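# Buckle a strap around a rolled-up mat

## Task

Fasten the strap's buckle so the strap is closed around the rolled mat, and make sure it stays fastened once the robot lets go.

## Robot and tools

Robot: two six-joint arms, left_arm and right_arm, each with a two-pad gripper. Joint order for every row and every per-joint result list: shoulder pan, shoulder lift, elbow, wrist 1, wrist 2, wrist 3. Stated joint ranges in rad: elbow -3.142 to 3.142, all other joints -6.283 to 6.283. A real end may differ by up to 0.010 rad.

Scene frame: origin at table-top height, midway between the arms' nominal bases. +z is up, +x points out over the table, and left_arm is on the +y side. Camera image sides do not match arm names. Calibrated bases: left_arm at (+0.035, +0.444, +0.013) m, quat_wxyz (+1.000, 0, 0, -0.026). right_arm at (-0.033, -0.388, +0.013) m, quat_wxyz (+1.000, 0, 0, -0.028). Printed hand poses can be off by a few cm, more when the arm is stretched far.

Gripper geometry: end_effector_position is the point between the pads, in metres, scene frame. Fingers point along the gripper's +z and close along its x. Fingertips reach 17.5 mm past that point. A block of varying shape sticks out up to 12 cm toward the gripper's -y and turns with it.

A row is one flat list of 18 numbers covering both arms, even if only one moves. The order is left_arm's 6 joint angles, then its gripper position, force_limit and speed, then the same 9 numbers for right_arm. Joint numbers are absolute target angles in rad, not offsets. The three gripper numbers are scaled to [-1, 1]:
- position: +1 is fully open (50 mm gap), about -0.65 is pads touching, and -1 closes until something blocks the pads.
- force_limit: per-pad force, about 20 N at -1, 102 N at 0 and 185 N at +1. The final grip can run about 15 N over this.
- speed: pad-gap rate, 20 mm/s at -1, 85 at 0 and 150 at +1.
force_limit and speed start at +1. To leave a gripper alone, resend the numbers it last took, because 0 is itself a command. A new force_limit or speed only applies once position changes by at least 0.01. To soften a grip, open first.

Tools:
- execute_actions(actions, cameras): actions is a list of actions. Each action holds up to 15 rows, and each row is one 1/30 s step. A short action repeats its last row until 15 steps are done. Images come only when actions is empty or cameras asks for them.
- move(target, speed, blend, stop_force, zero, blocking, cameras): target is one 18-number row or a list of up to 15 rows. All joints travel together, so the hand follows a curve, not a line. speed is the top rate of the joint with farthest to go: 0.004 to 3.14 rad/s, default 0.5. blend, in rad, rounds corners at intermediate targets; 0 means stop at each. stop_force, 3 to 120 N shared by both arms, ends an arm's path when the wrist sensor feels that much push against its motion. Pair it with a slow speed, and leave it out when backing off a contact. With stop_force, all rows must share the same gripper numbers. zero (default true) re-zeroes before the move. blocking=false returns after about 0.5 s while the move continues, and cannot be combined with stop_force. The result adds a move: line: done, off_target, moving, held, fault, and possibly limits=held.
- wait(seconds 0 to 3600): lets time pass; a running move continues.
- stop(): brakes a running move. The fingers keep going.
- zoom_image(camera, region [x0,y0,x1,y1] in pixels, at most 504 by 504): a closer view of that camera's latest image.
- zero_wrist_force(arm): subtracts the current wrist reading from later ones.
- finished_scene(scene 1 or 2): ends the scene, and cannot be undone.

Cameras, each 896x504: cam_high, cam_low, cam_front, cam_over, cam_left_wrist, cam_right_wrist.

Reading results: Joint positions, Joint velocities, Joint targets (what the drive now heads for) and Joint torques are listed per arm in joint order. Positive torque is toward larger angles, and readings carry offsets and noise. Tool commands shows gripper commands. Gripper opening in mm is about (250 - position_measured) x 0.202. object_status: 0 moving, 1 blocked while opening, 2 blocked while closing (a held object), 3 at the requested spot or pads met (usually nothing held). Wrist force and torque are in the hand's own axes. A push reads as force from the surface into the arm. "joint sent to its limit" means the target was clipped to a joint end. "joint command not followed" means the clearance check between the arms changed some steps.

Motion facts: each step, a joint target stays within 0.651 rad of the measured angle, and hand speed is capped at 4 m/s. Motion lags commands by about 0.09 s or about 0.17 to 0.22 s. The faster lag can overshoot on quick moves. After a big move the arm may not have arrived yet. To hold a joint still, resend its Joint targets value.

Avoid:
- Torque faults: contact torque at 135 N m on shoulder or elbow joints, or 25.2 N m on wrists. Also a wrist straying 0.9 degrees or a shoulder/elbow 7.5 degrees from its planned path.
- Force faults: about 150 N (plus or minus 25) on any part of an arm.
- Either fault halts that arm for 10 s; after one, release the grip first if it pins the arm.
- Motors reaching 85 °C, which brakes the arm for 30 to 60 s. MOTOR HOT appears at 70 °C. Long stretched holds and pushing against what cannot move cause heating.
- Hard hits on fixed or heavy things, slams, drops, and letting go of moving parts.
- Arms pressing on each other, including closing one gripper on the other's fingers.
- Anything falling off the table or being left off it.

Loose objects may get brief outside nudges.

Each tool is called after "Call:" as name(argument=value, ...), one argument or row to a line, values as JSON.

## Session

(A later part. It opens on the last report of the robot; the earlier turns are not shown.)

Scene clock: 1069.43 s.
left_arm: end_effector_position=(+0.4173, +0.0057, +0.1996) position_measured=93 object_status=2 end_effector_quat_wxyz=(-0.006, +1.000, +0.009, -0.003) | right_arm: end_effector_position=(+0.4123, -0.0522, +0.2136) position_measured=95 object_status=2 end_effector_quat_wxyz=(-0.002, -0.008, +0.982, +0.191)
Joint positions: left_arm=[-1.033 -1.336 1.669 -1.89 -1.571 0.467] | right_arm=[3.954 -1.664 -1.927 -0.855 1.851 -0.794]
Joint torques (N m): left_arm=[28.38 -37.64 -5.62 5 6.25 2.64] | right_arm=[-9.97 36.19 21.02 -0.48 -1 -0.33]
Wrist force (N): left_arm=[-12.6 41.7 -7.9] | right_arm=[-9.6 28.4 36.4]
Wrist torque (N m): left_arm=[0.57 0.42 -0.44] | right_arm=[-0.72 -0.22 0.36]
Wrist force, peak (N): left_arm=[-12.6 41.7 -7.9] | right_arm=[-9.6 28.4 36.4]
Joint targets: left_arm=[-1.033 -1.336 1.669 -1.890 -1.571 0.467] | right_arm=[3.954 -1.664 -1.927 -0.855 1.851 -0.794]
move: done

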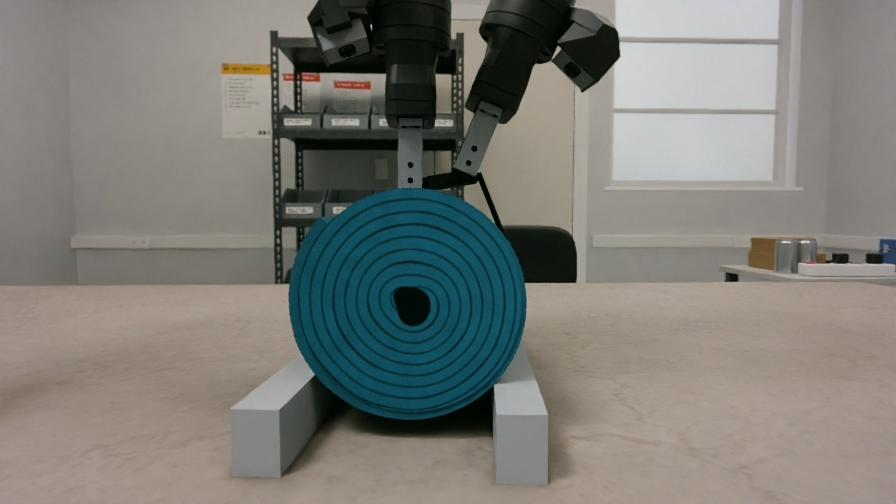

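Call:
move(
  target=[
    [-1.0347,-1.3320,1.6639,-1.8882,-1.5708,0.4653,-1,1,-1,3.954,-1.6644,-1.9275,-0.8547,1.8513,-0.7938,-1,1,-1],
    [-1.0347,-1.3320,1.6639,-1.8882,-1.5708,0.4653,0.75,1,-1,3.954,-1.6644,-1.9275,-0.8547,1.8513,-0.7938,-1,1,-1],
    [-1.0347,-1.3320,1.6639,-1.8882,-1.5708,0.4653,0.75,1,-1,3.954,-1.6644,-1.9275,-0.8547,1.8513,-0.7938,0.75,1,-1],
  ],
  speed=0.02,
)

Call:
move(
  target=[-1.0347,-1.3844,1.5204,-1.7068,-1.5708,0.4653,0.75,1,-1,3.9038,-1.5630,-1.8132,-1.0847,1.8642,-0.8446,0.75,1,-1],
  speed=0.15,
  cameras=["cam_front","cam_over","cam_high"],
)

Scene clock: 1082.73 s.
left_arm: end_effector_position=(+0.4173, +0.0036, +0.1998) position_measured=41 object_status=3 end_effector_quat_wxyz=(-0.006, +1.000, +0.009, -0.003) | right_arm: end_effector_position=(+0.4123, -0.0523, +0.2136) position_measured=41 object_status=0 end_effector_quat_wxyz=(-0.002, -0.008, +0.982, +0.191)
Joint positions: left_arm=[-1.035 -1.332 1.664 -1.888 -1.571 0.465] | right_arm=[3.954 -1.664 -1.927 -0.855 1.851 -0.794]
Joint torques (N m): left_arm=[-3.76 -44.92 -18.58 -5.26 -1.05 2.42] | right_arm=[3.7 29.32 20.94 2.27 2.7 -0.34]
Wrist force (N): left_arm=[-2.5 1.5 -0.5] | right_arm=[0.6 -2.6 -1.0]
Wrist torque (N m): left_arm=[0.30 0.37 0.06] | right_arm=[-0.45 -0.03 -0.27]
Wrist force, peak (N): left_arm=[-13.0 42.5 -7.8] | right_arm=[-10.1 28.8 37.0]
Joint targets: left_arm=[-1.035 -1.332 1.664 -1.888 -1.571 0.465] | right_arm=[3.954 -1.664 -1.927 -0.855 1.851 -0.794]
move: done

Scene clock: 1084.57 s.
left_arm: end_effector_position=(+0.4172, +0.0038, +0.2807) position_measured=41 object_status=3 end_effector_quat_wxyz=(+0.000, +1.000, +0.009, +0.000) end_effector_velocity=(+0.001, +0.000, -0.001) end_effector_angular_velocity=(-0.002, +0.000, +0.001) | right_arm: end_effector_position=(+0.4129, -0.0843, +0.2938) position_measured=41 object_status=3 end_effector_quat_wxyz=(-0.001, -0.008, +0.982, +0.191)
Joint positions: left_arm=[-1.035 -1.385 1.52 -1.707 -1.571 0.465] | right_arm=[3.904 -1.563 -1.813 -1.085 1.864 -0.845]
Joint velocities: left_arm=[0.001 0.001 0.002 -0.005 -0.001 0] | right_arm=[within noise]
Joint torques (N m): left_arm=[-4.65 -27.25 -17.56 -5.32 0.2 2.39] | right_arm=[6.91 13.32 15.89 4.71 2 1.08]
Wrist force (N): left_arm=[-2.6 1.4 -0.6] | right_arm=[0.7 -2.4 -0.6]
Wrist torque (N m): left_arm=[0.28 0.38 0.06] | right_arm=[-0.42 -0.06 -0.19]
Wrist force, peak (N): left_arm=[-2.8 1.5 -1.3] | right_arm=[0.7 -2.5 -1.9]
Joint targets: left_arm=[-1.035 -1.384 1.520 -1.707 -1.571 0.465] | right_arm=[3.904 -1.563 -1.813 -1.085 1.864 -0.845]
move: done
Images, in order (width x height): cam_high 896x504, cam_front 896x504, cam_over 896x504.

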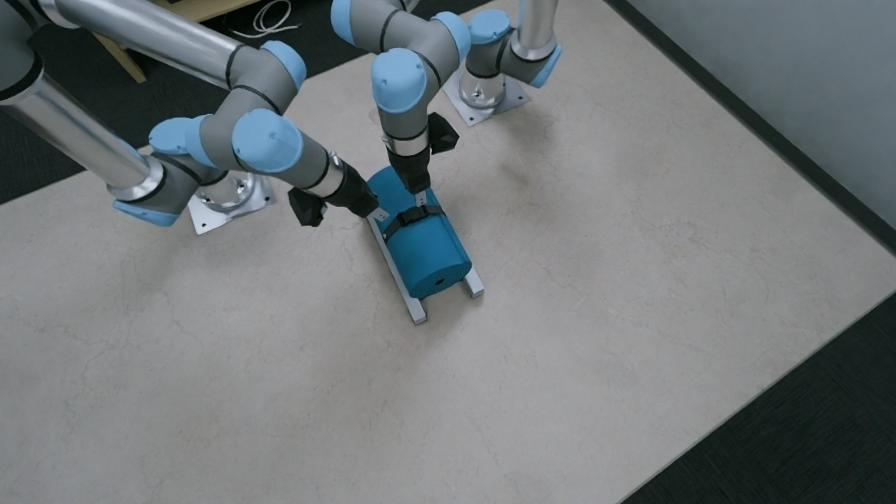

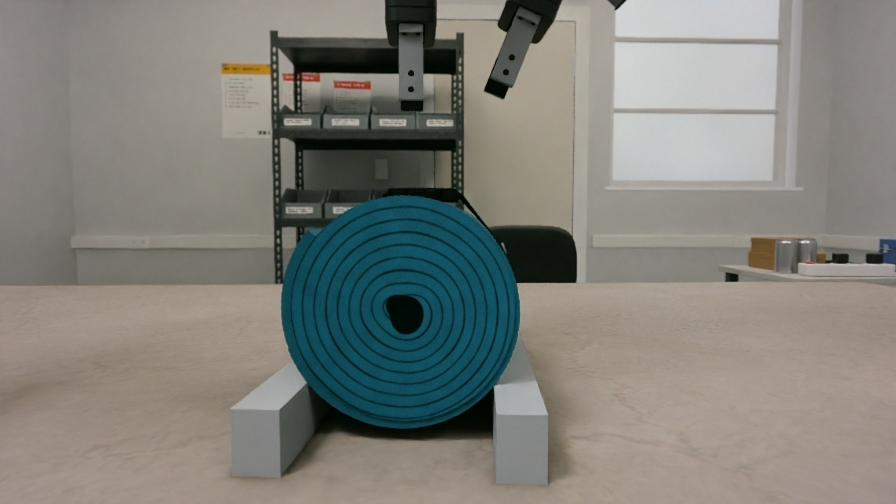

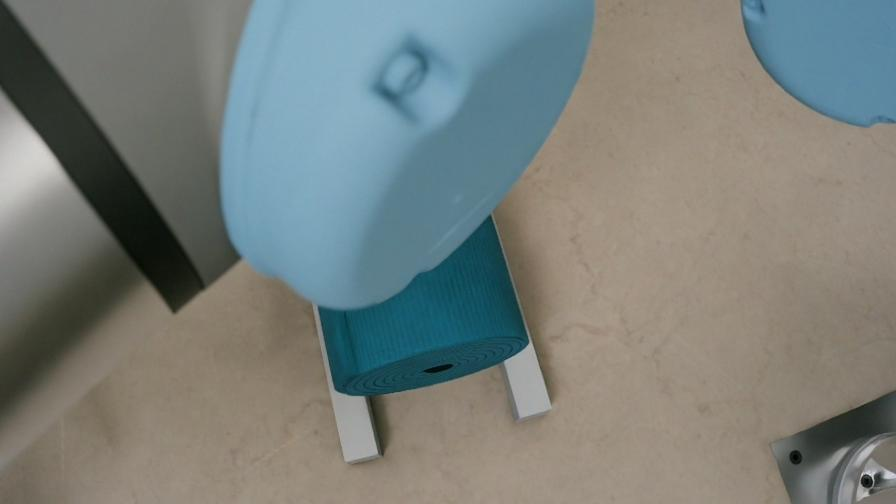

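Buckled and settled.

Call:
finished_scene(
  scene=1,
)

The scene is finished: the task was done.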